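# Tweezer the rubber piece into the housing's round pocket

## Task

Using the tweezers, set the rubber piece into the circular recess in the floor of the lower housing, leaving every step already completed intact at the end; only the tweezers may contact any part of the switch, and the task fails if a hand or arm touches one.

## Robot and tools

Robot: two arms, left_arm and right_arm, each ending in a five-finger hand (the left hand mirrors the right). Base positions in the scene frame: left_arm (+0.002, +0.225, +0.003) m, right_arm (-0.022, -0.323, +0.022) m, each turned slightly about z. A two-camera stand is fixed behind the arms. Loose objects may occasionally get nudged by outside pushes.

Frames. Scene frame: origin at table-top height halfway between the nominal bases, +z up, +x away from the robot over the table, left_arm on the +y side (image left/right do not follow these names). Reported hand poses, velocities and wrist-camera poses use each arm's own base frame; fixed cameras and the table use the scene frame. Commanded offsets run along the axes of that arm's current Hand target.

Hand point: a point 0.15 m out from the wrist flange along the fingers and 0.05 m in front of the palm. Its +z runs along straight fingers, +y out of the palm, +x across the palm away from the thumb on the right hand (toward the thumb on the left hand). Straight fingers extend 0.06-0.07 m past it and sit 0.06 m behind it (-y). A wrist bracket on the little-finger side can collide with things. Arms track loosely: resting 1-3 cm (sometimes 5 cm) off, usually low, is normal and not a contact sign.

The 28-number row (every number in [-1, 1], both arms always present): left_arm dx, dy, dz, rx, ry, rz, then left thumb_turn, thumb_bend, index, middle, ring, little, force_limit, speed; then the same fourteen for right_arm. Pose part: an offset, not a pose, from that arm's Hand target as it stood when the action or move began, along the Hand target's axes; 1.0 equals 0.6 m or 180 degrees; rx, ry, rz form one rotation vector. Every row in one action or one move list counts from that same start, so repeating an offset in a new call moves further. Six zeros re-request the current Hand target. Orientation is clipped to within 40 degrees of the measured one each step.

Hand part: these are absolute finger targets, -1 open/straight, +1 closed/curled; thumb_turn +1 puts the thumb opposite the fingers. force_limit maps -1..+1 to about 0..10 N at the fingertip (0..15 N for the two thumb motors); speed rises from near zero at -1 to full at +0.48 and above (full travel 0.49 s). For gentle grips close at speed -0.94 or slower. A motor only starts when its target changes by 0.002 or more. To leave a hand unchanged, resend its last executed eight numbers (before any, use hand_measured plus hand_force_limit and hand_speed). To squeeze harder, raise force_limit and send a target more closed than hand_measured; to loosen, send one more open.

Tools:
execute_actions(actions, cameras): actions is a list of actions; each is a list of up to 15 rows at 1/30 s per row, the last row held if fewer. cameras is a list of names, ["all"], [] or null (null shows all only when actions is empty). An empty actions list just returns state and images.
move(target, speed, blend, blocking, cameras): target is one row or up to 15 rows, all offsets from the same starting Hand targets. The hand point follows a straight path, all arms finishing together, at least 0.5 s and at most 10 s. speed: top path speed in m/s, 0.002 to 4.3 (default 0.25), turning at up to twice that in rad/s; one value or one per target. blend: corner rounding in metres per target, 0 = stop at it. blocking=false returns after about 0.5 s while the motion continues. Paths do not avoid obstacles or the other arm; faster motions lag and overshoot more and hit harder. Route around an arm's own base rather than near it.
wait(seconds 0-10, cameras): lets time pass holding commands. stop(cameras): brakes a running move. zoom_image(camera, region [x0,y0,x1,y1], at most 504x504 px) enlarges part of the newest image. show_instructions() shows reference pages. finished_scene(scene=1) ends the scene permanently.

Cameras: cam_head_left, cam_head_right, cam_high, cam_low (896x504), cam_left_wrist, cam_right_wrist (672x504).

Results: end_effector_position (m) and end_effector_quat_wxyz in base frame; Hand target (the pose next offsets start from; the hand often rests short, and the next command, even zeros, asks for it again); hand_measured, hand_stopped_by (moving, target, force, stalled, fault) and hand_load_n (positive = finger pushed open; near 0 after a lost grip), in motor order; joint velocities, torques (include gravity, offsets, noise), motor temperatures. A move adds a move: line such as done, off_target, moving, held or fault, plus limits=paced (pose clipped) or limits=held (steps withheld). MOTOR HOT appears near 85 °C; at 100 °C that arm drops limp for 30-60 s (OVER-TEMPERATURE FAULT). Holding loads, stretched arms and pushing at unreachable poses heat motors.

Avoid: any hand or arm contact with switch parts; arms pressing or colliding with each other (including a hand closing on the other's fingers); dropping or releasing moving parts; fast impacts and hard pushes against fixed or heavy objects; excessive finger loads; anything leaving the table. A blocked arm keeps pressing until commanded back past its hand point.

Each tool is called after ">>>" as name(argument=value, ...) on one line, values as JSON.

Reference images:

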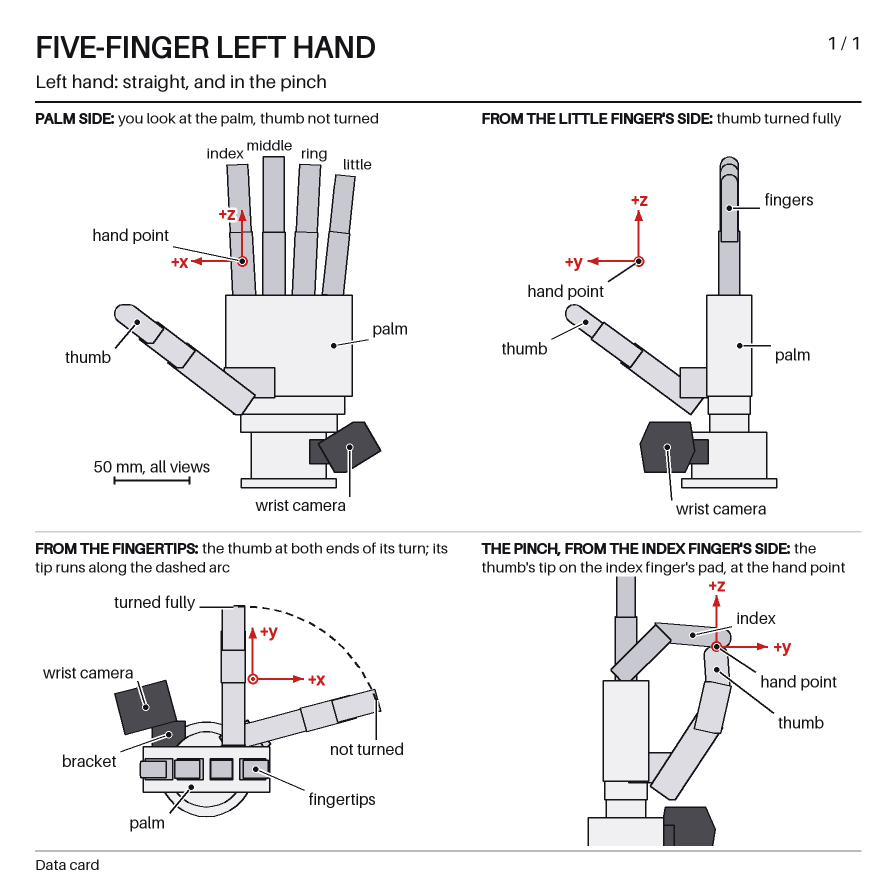

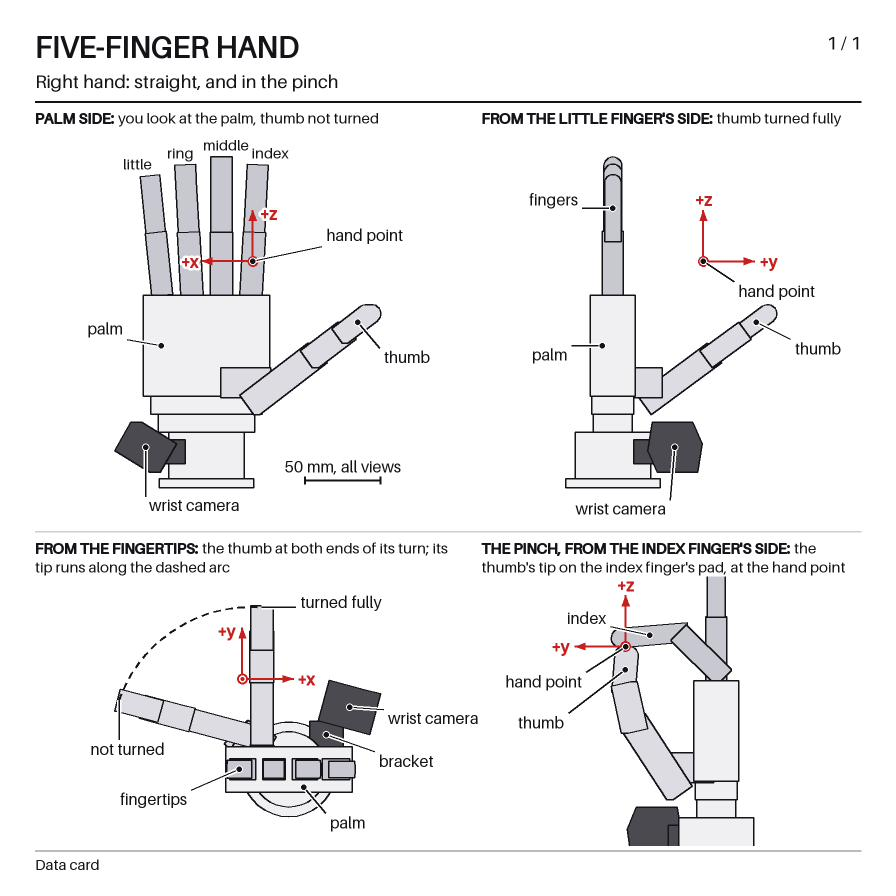

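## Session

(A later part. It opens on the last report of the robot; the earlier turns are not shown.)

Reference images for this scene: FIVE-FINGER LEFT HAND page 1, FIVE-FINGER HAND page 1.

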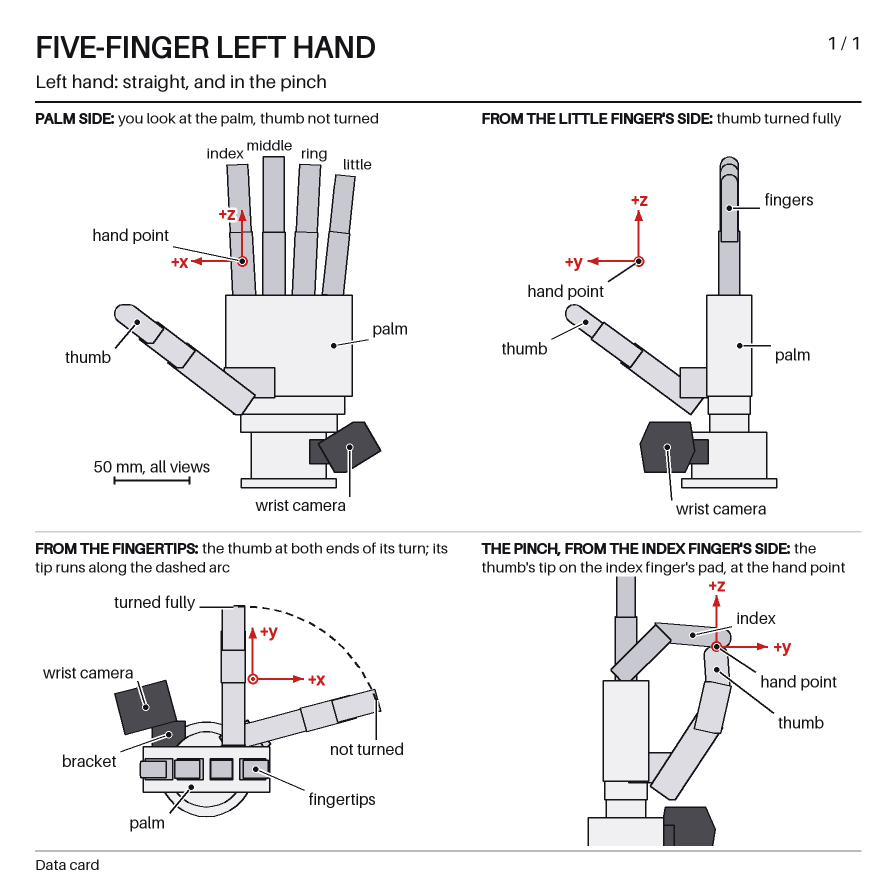

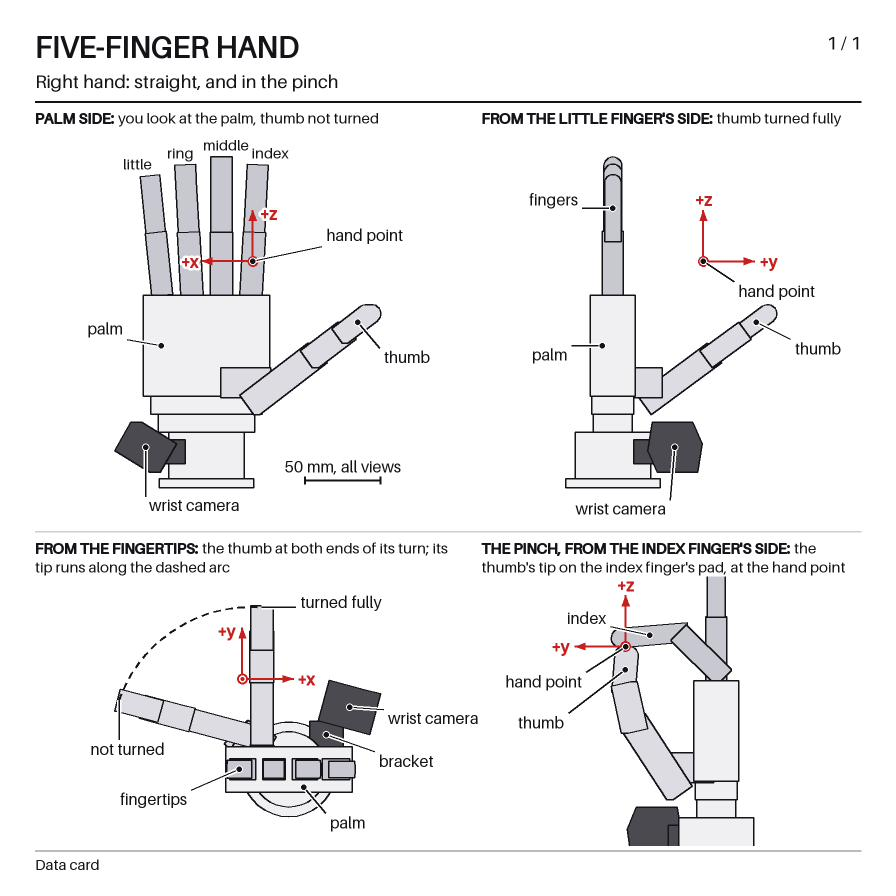

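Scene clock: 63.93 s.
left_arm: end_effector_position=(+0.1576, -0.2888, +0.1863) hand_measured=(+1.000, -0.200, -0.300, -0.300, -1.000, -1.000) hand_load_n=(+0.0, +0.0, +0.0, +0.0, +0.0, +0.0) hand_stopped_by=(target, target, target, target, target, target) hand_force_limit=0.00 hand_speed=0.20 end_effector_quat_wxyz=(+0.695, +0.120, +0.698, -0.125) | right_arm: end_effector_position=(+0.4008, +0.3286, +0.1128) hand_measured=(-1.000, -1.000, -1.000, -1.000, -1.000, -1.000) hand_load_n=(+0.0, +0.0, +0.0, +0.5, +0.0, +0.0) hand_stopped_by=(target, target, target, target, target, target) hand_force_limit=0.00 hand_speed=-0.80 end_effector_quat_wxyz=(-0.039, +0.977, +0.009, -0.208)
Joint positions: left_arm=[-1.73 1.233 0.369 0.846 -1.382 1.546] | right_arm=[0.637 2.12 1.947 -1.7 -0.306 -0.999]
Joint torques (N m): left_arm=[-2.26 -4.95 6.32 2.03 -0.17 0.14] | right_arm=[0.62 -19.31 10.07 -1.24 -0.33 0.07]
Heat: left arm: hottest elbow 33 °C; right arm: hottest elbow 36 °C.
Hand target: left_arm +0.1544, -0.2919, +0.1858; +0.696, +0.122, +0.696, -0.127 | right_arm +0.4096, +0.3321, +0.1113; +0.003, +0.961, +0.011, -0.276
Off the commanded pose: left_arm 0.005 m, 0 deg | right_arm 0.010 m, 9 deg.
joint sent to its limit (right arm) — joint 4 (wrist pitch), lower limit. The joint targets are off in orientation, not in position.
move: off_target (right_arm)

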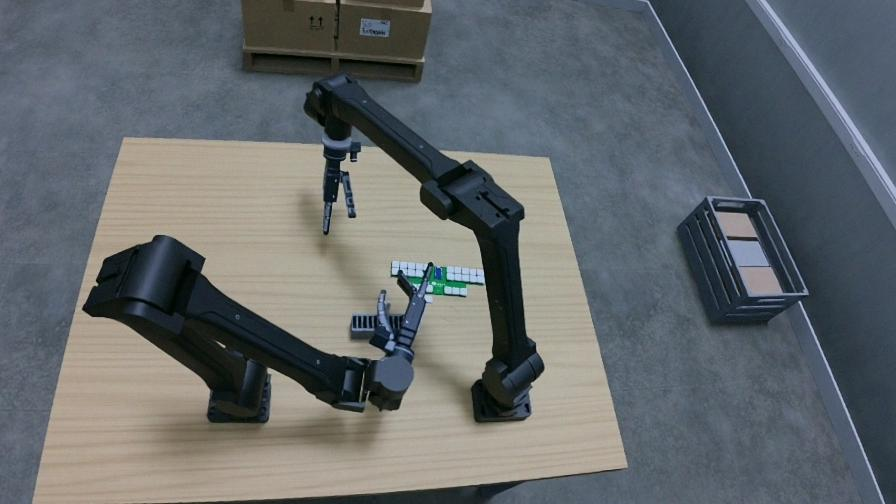

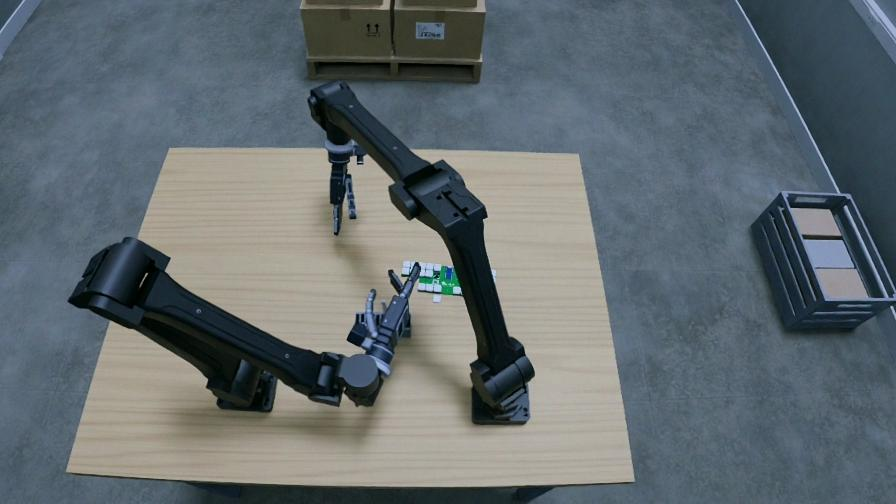

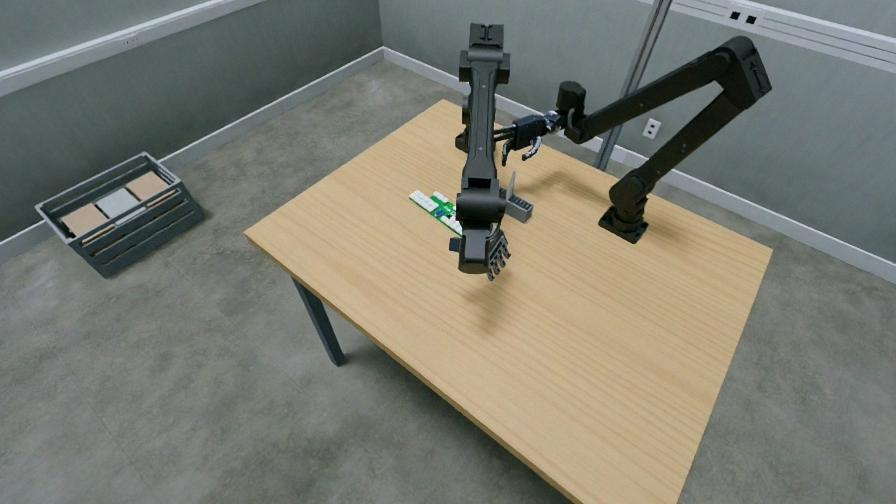

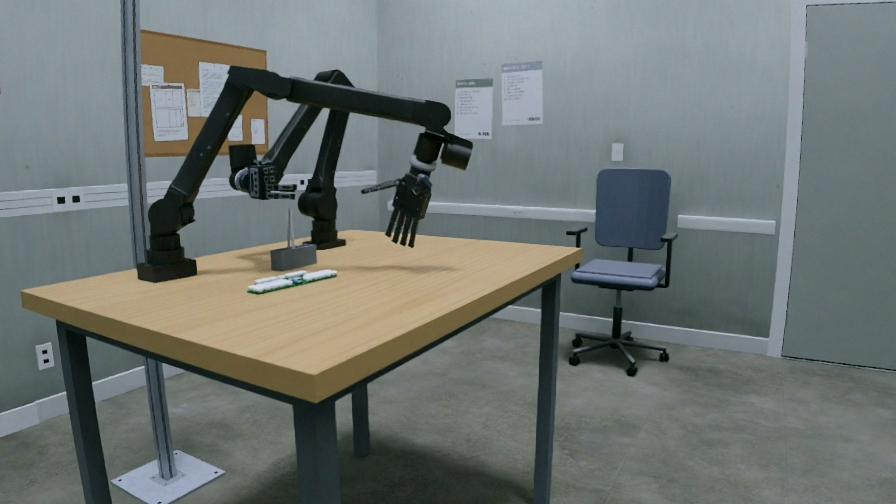

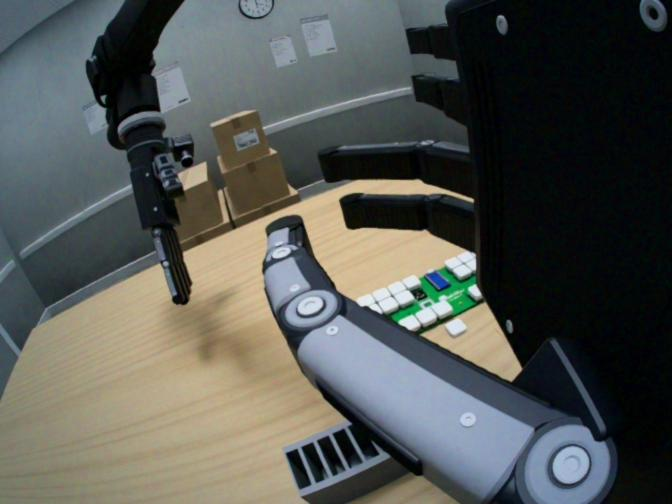

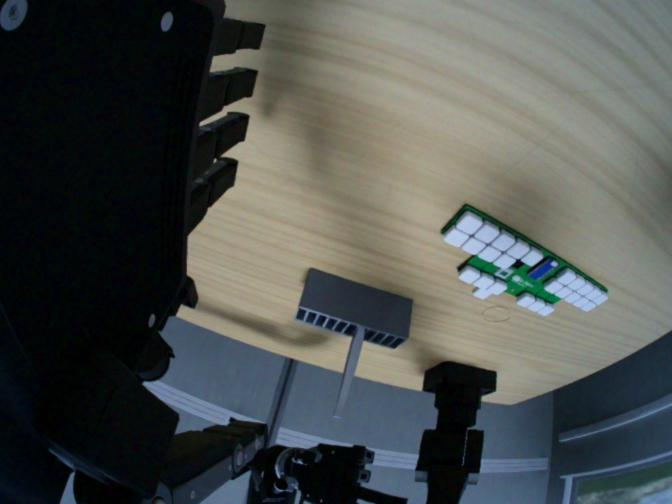

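>>> move(target=[0.033,0.0117,-0.0142,0,0,0,1,-0.2,-0.3,-0.3,-1,-1,0,0.2, 0,0,0,0,0,0,-1,-1,-1,-1,-1,-1,0,-0.8], speed=0.12, cameras=["all"])

>>> zoom_image(camera="cam_high", region=[480, 120, 570, 210])

>>> zoom_image(camera="cam_low", region=[240, 170, 330, 260])

>>> zoom_image(camera="cam_head_left", region=[340, 240, 430, 330])

>>> zoom_image(camera="cam_left_wrist", region=[240, 150, 480, 330])

Scene clock: 66.13 s.
left_arm: end_effector_position=(+0.1514, -0.2855, +0.1716) hand_measured=(+1.000, -0.200, -0.300, -0.300, -1.000, -1.000) hand_load_n=(+0.0, +0.0, +0.0, +0.0, +0.0, +0.0) hand_stopped_by=(target, target, target, target, target, target) hand_force_limit=0.00 hand_speed=0.20 end_effector_quat_wxyz=(+0.695, +0.113, +0.698, -0.131) | right_arm: end_effector_position=(+0.4008, +0.3286, +0.1128) hand_measured=(-1.000, -1.000, -1.000, -1.000, -1.000, -1.000) hand_load_n=(+0.0, +0.0, +0.0, +0.0, +0.0, +0.0) hand_stopped_by=(target, target, target, target, target, target) hand_force_limit=0.00 hand_speed=-0.80 end_effector_quat_wxyz=(-0.039, +0.977, +0.009, -0.208)
Joint positions: left_arm=[-1.754 1.287 0.346 0.939 -1.407 1.543] | right_arm=[0.637 2.12 1.947 -1.7 -0.306 -0.999]
Joint torques (N m): left_arm=[-2.26 -5.07 4.51 2.15 -0.16 0.12] | right_arm=[0.62 -19.31 10.07 -1.25 -0.33 0.07]
Heat: left arm: hottest elbow 33 °C; right arm: hottest elbow 36 °C.
Hand target: left_arm +0.1488, -0.2825, +0.1660; +0.696, +0.122, +0.696, -0.127 | right_arm +0.4096, +0.3321, +0.1113; +0.003, +0.961, +0.011, -0.276
Off the commanded pose: left_arm 0.007 m, 1 deg | right_arm 0.010 m, 9 deg.
joint sent to its limit (right arm) — joint 4 (wrist pitch), lower limit. The joint targets are off in orientation, not in position.
move: off_target (right_arm)

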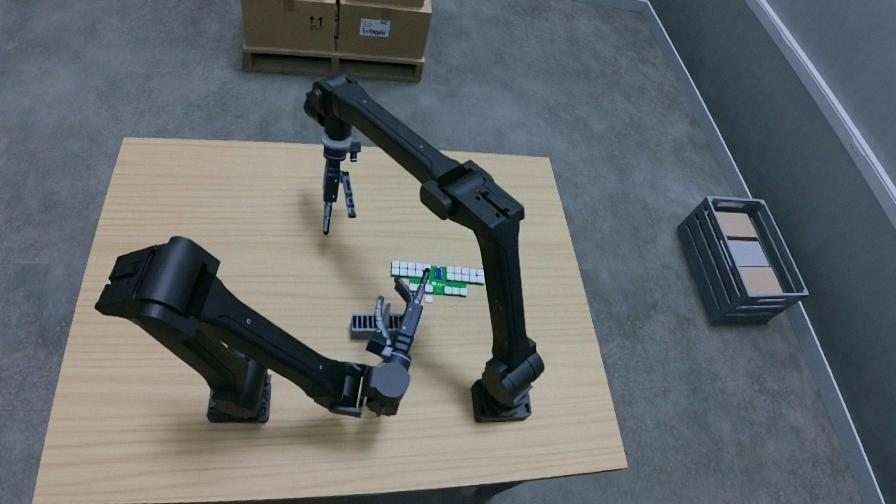

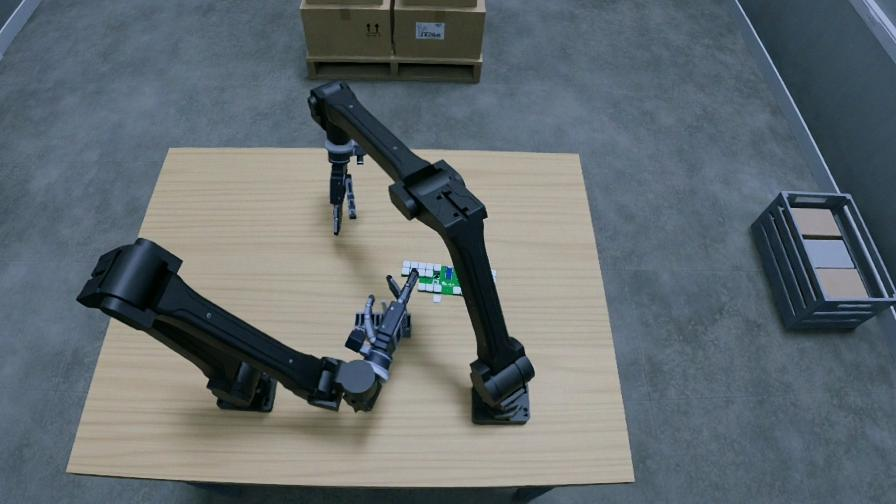

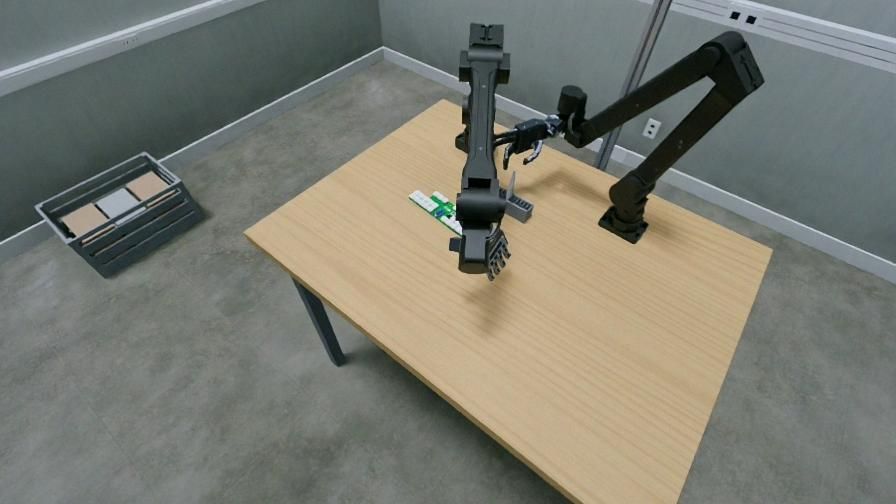

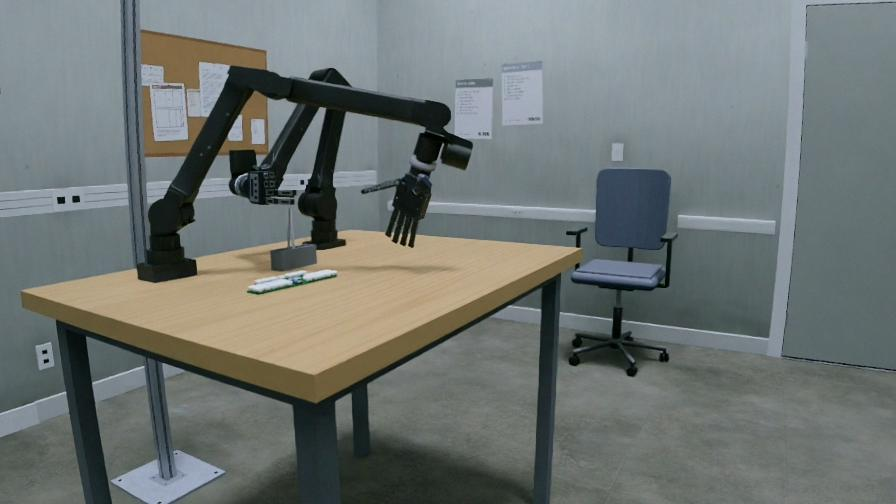

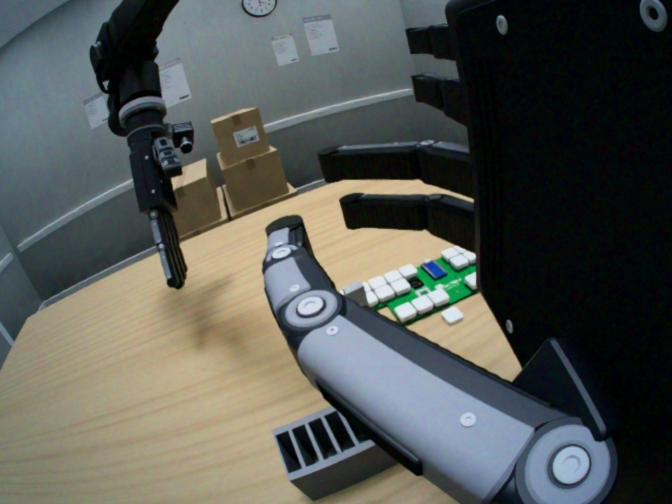

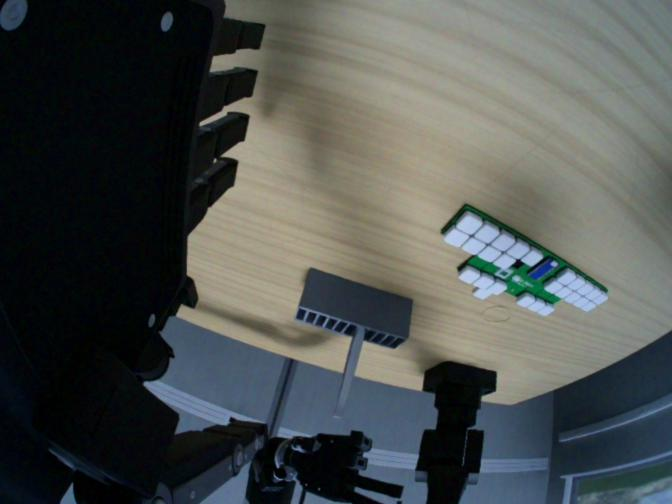

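Scaled by 5.600 from the camera's 896x504 image, which has a finer 1280x720 frame.

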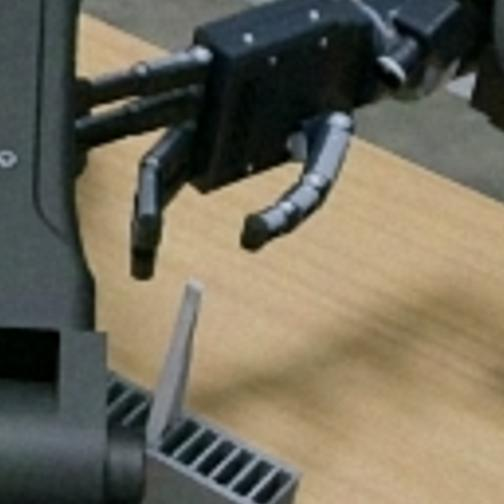

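Scaled by 5.600 from the camera's 896x504 image, which has a finer 1280x720 frame.

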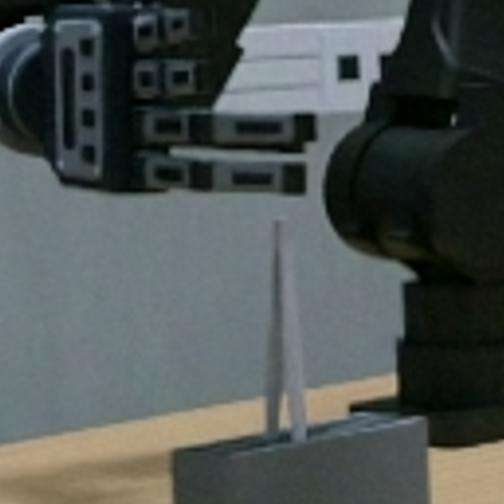

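Scaled by 5.600 from the camera's 896x504 image, which has a finer 1280x720 frame.

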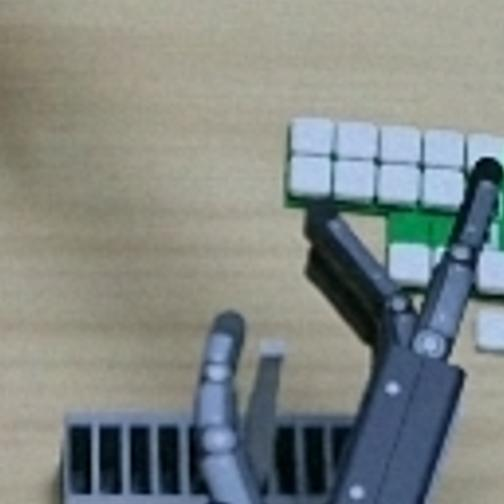

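Scaled by 2.100 from the camera's 672x504 image, which has a finer 960x720 frame.

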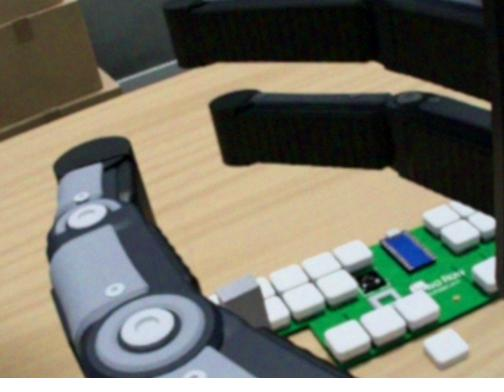

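>>> move(target=[0.0833,0.0083,0,0,0,0,1,-0.2,-0.3,-0.3,-1,-1,0,0.2, 0,0,0,0,0,0,-1,-1,-1,-1,-1,-1,0,-0.8], speed=0.08, cameras=["cam_head_left","cam_high","cam_low","cam_left_wrist","cam_right_wrist"])

>>> zoom_image(camera="cam_left_wrist", region=[240, 150, 480, 330])

>>> zoom_image(camera="cam_low", region=[240, 180, 330, 270])

>>> zoom_image(camera="cam_high", region=[480, 130, 570, 220])

>>> zoom_image(camera="cam_right_wrist", region=[250, 300, 430, 504])

Scene clock: 69.07 s.
left_arm: end_effector_position=(+0.1520, -0.2814, +0.1200) hand_measured=(+1.000, -0.200, -0.300, -0.300, -1.000, -1.000) hand_load_n=(+0.0, +0.0, +0.0, +0.0, +0.0, +0.0) hand_stopped_by=(target, target, target, target, target, target) hand_force_limit=0.00 hand_speed=0.20 end_effector_quat_wxyz=(+0.694, +0.114, +0.699, -0.130) | right_arm: end_effector_position=(+0.4008, +0.3286, +0.1128) hand_measured=(-1.000, -1.000, -1.000, -1.000, -1.000, -1.000) hand_load_n=(+0.0, +0.0, +0.0, +0.0, +0.0, +0.0) hand_stopped_by=(target, target, target, target, target, target) hand_force_limit=0.00 hand_speed=-0.80 end_effector_quat_wxyz=(-0.039, +0.977, +0.009, -0.208)
Joint positions: left_arm=[-1.754 1.513 0.301 1.188 -1.407 1.523] | right_arm=[0.637 2.12 1.947 -1.7 -0.306 -0.999]
Joint torques (N m): left_arm=[-2.55 -5.89 2.77 2.14 -0.06 0.18] | right_arm=[0.62 -19.31 10.09 -1.24 -0.33 0.07]
Heat: left arm: hottest elbow 33 °C; right arm: hottest elbow 37 °C.
Hand target: left_arm +0.1505, -0.2781, +0.1159; +0.696, +0.122, +0.696, -0.127 | right_arm +0.4096, +0.3321, +0.1113; +0.003, +0.961, +0.011, -0.276
Off the commanded pose: left_arm 0.005 m, 1 deg | right_arm 0.010 m, 9 deg.
joint sent to its limit (right arm) — joint 4 (wrist pitch), lower limit. The joint targets are off in orientation, not in position.
move: off_target (right_arm)
Images, in order (width x height): cam_head_left 896x504, cam_high 896x504, cam_low 896x504, cam_left_wrist 672x504, cam_right_wrist 672x504.

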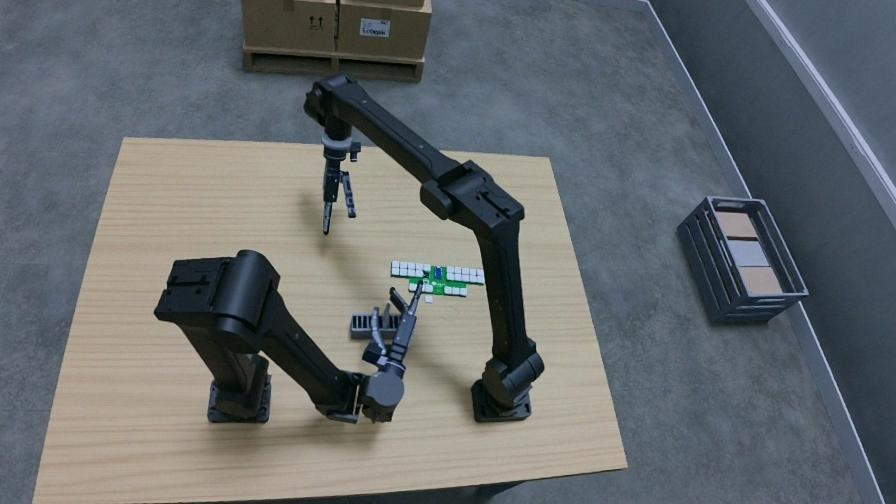

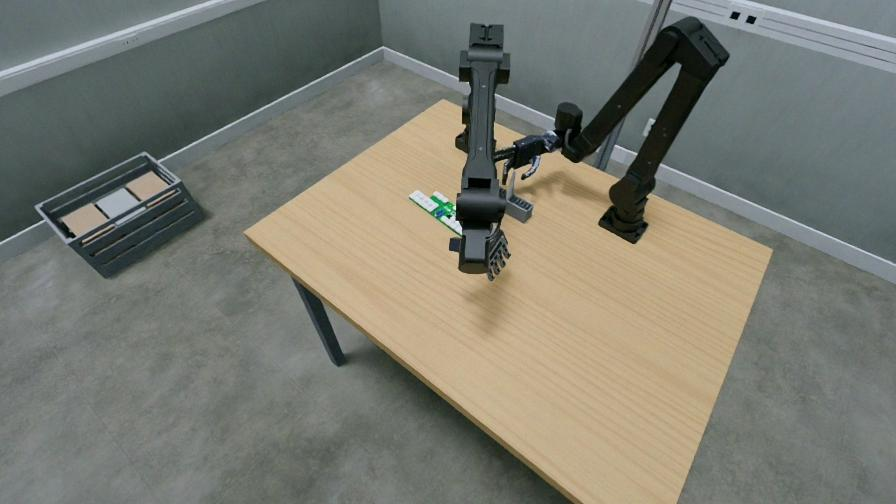

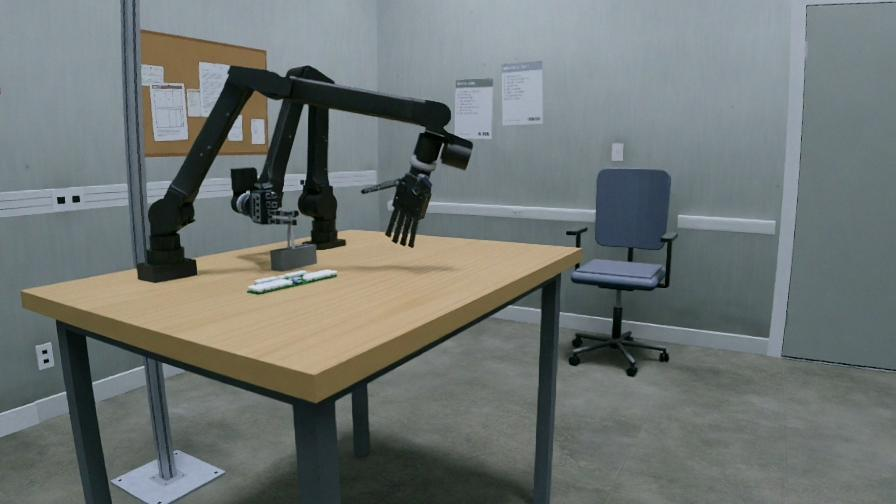

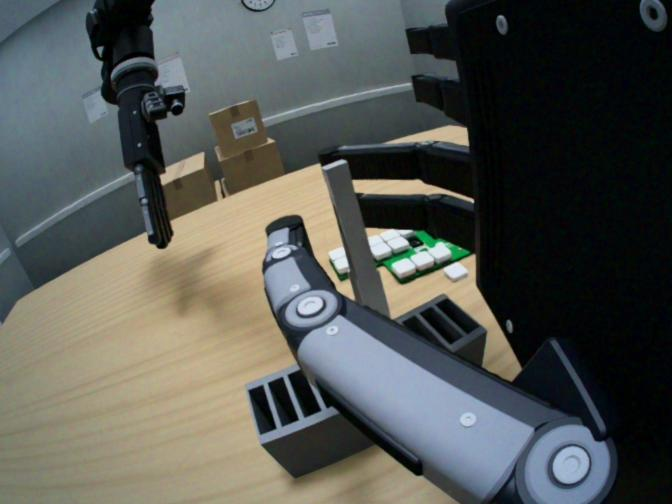

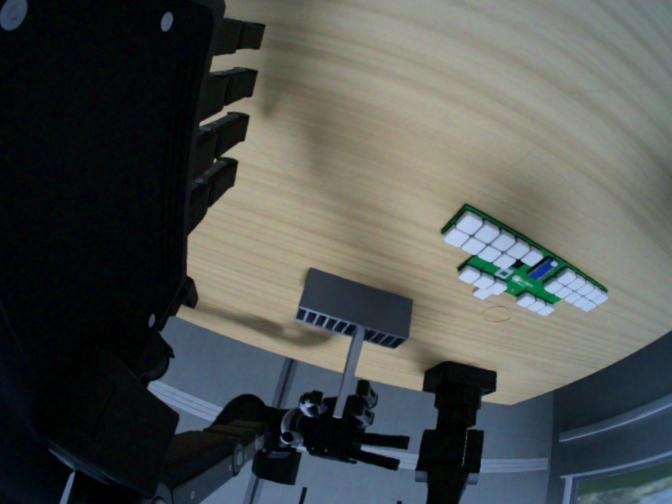

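Scaled by 2.100 from the camera's 672x504 image, which has a finer 960x720 frame.

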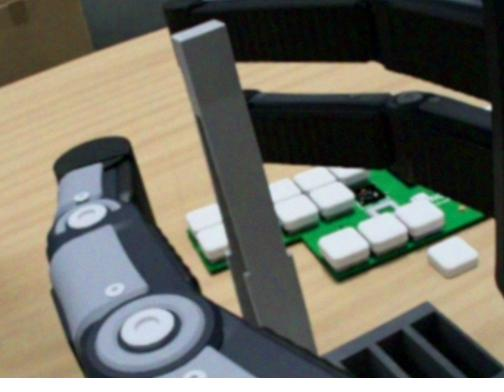

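Scaled by 5.600 from the camera's 896x504 image, which has a finer 1280x720 frame.

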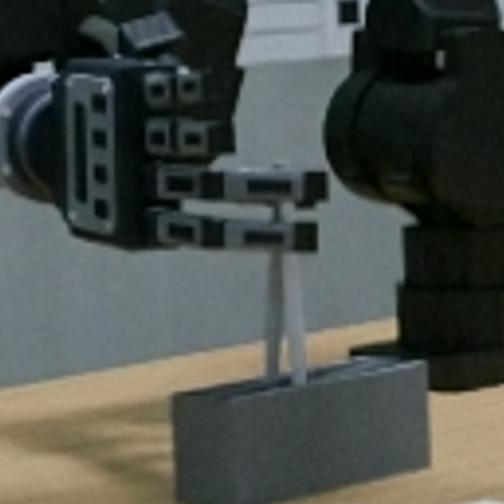

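Scaled by 5.600 from the camera's 896x504 image, which has a finer 1280x720 frame.

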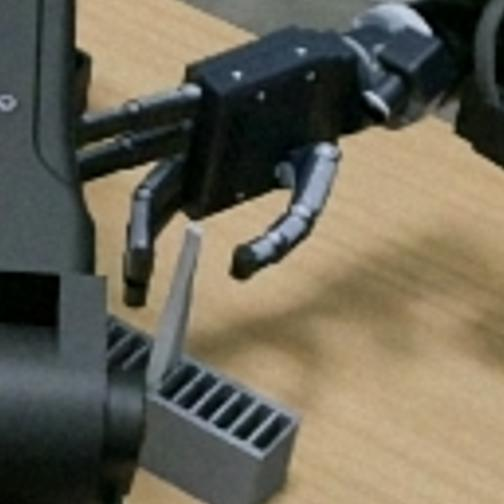

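Scaled by 2.471 from the camera's 672x504 image, which has a finer 960x720 frame.

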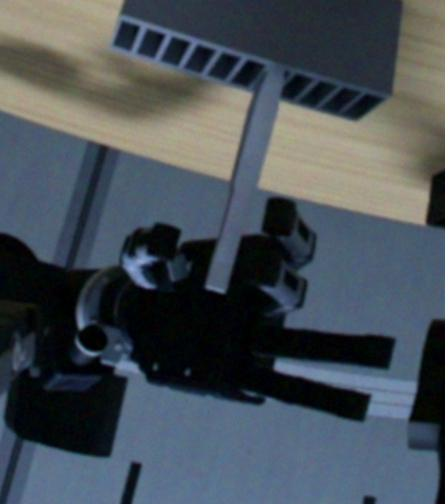

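>>> move(target=[0.0717,0,0,0,0,0,1,-0.2,-0.3,-0.3,-1,-1,0,0.2, 0,0,0,0,0,0,-1,-1,-1,-1,-1,-1,0,-0.8], speed=0.08, cameras=["cam_head_left","cam_high","cam_low","cam_left_wrist","cam_right_wrist"])

>>> zoom_image(camera="cam_left_wrist", region=[240, 130, 480, 310])

>>> zoom_image(camera="cam_low", region=[240, 190, 330, 280])

>>> zoom_image(camera="cam_right_wrist", region=[250, 300, 430, 504])

Scene clock: 71.77 s.
left_arm: end_effector_position=(+0.1523, -0.2800, +0.0757) hand_measured=(+1.000, -0.200, -0.300, -0.300, -1.000, -1.000) hand_load_n=(+0.0, +0.0, +0.0, +0.0, +0.0, +0.0) hand_stopped_by=(target, target, target, target, target, target) hand_force_limit=0.00 hand_speed=0.20 end_effector_quat_wxyz=(+0.694, +0.115, +0.699, -0.128) | right_arm: end_effector_position=(+0.4008, +0.3286, +0.1128) hand_measured=(-1.000, -1.000, -1.000, -1.000, -1.000, -1.000) hand_load_n=(+0.0, +0.0, +0.0, +0.0, +0.0, +0.0) hand_stopped_by=(target, target, target, target, target, target) hand_force_limit=0.00 hand_speed=-0.80 end_effector_quat_wxyz=(-0.039, +0.977, +0.009, -0.208)
Joint positions: left_arm=[-1.754 1.754 0.296 1.427 -1.407 1.521] | right_arm=[0.637 2.12 1.947 -1.7 -0.306 -0.999]
Joint torques (N m): left_arm=[-2.26 -7 1.33 2.07 -0.1 0.18] | right_arm=[0.62 -19.31 10.09 -1.22 -0.33 0.07]
Heat: left arm: hottest elbow 33 °C; right arm: hottest elbow 37 °C.
Hand target: left_arm +0.1504, -0.2784, +0.0729; +0.696, +0.122, +0.696, -0.127 | right_arm +0.4096, +0.3321, +0.1113; +0.003, +0.961, +0.011, -0.276
Off the commanded pose: left_arm 0.004 m, 1 deg | right_arm 0.010 m, 9 deg.
joint sent to its limit (right arm) — joint 4 (wrist pitch), lower limit. The joint targets are off in orientation, not in position.
move: off_target (right_arm)
Images, in order (width x height): cam_head_left 896x504, cam_high 896x504, cam_low 896x504, cam_left_wrist 672x504, cam_right_wrist 672x504.

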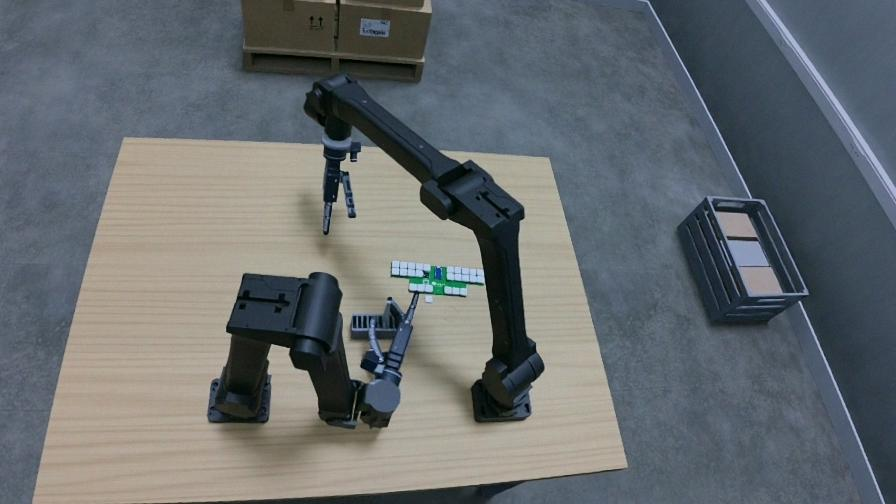

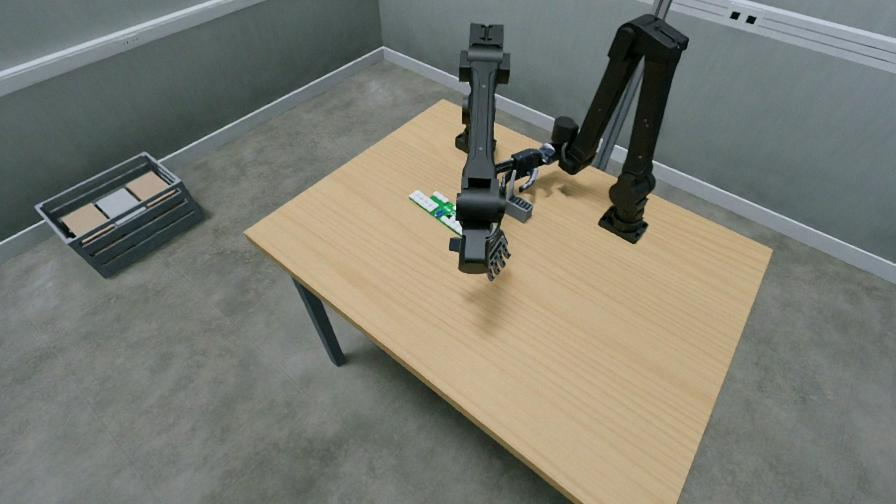

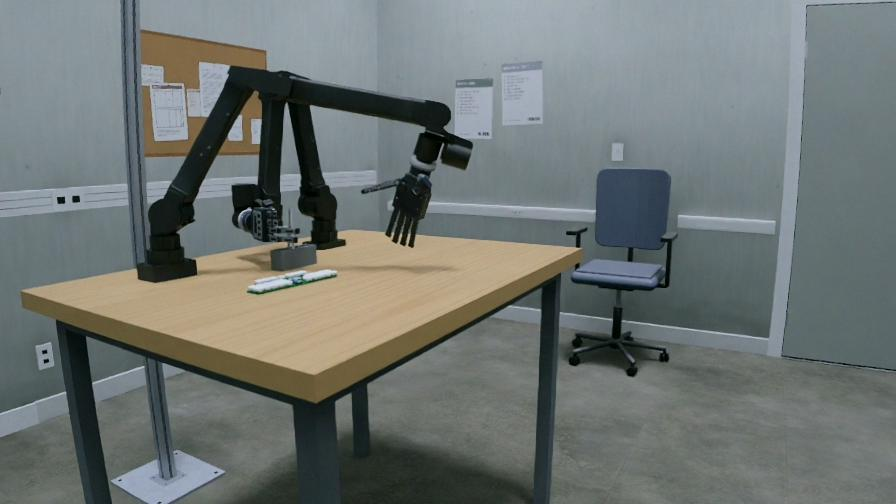

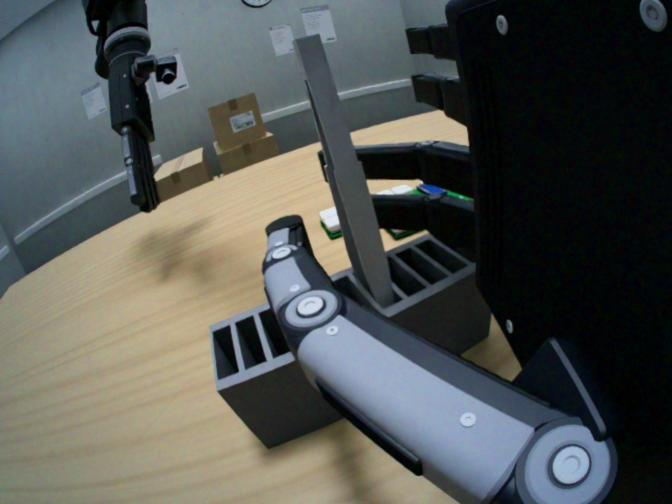

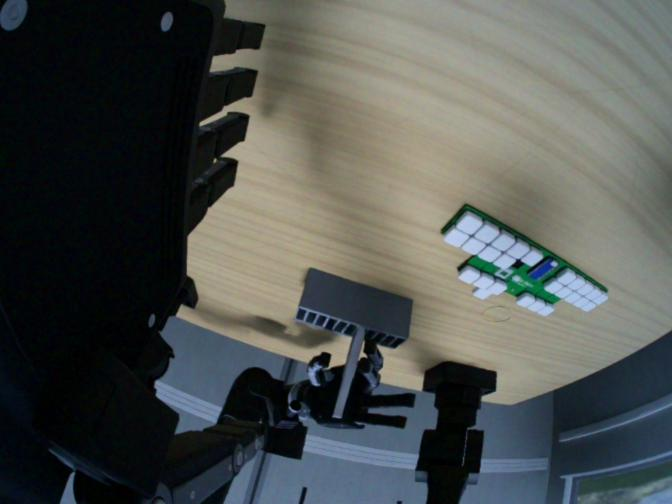

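Scaled by 2.100 from the camera's 672x504 image, which has a finer 960x720 frame.

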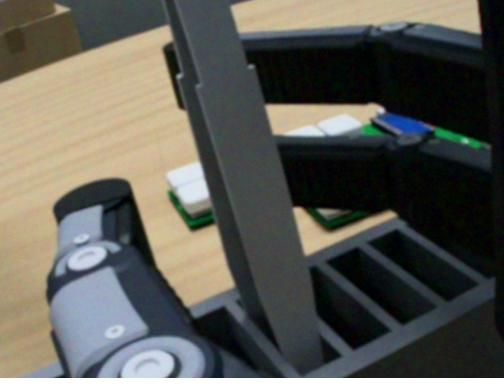

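Scaled by 5.600 from the camera's 896x504 image, which has a finer 1280x720 frame.

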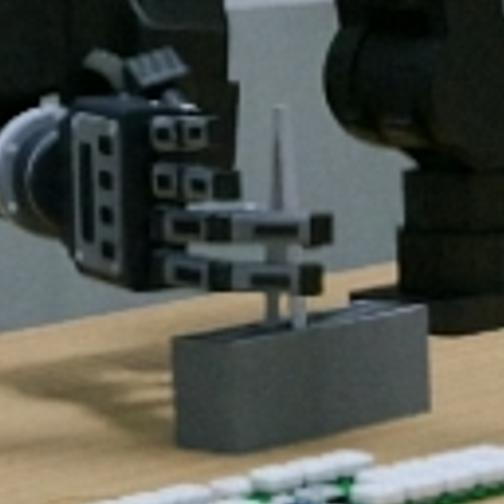

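Scaled by 2.471 from the camera's 672x504 image, which has a finer 960x720 frame.

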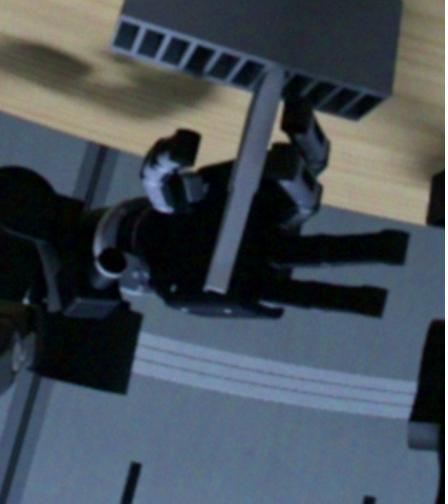

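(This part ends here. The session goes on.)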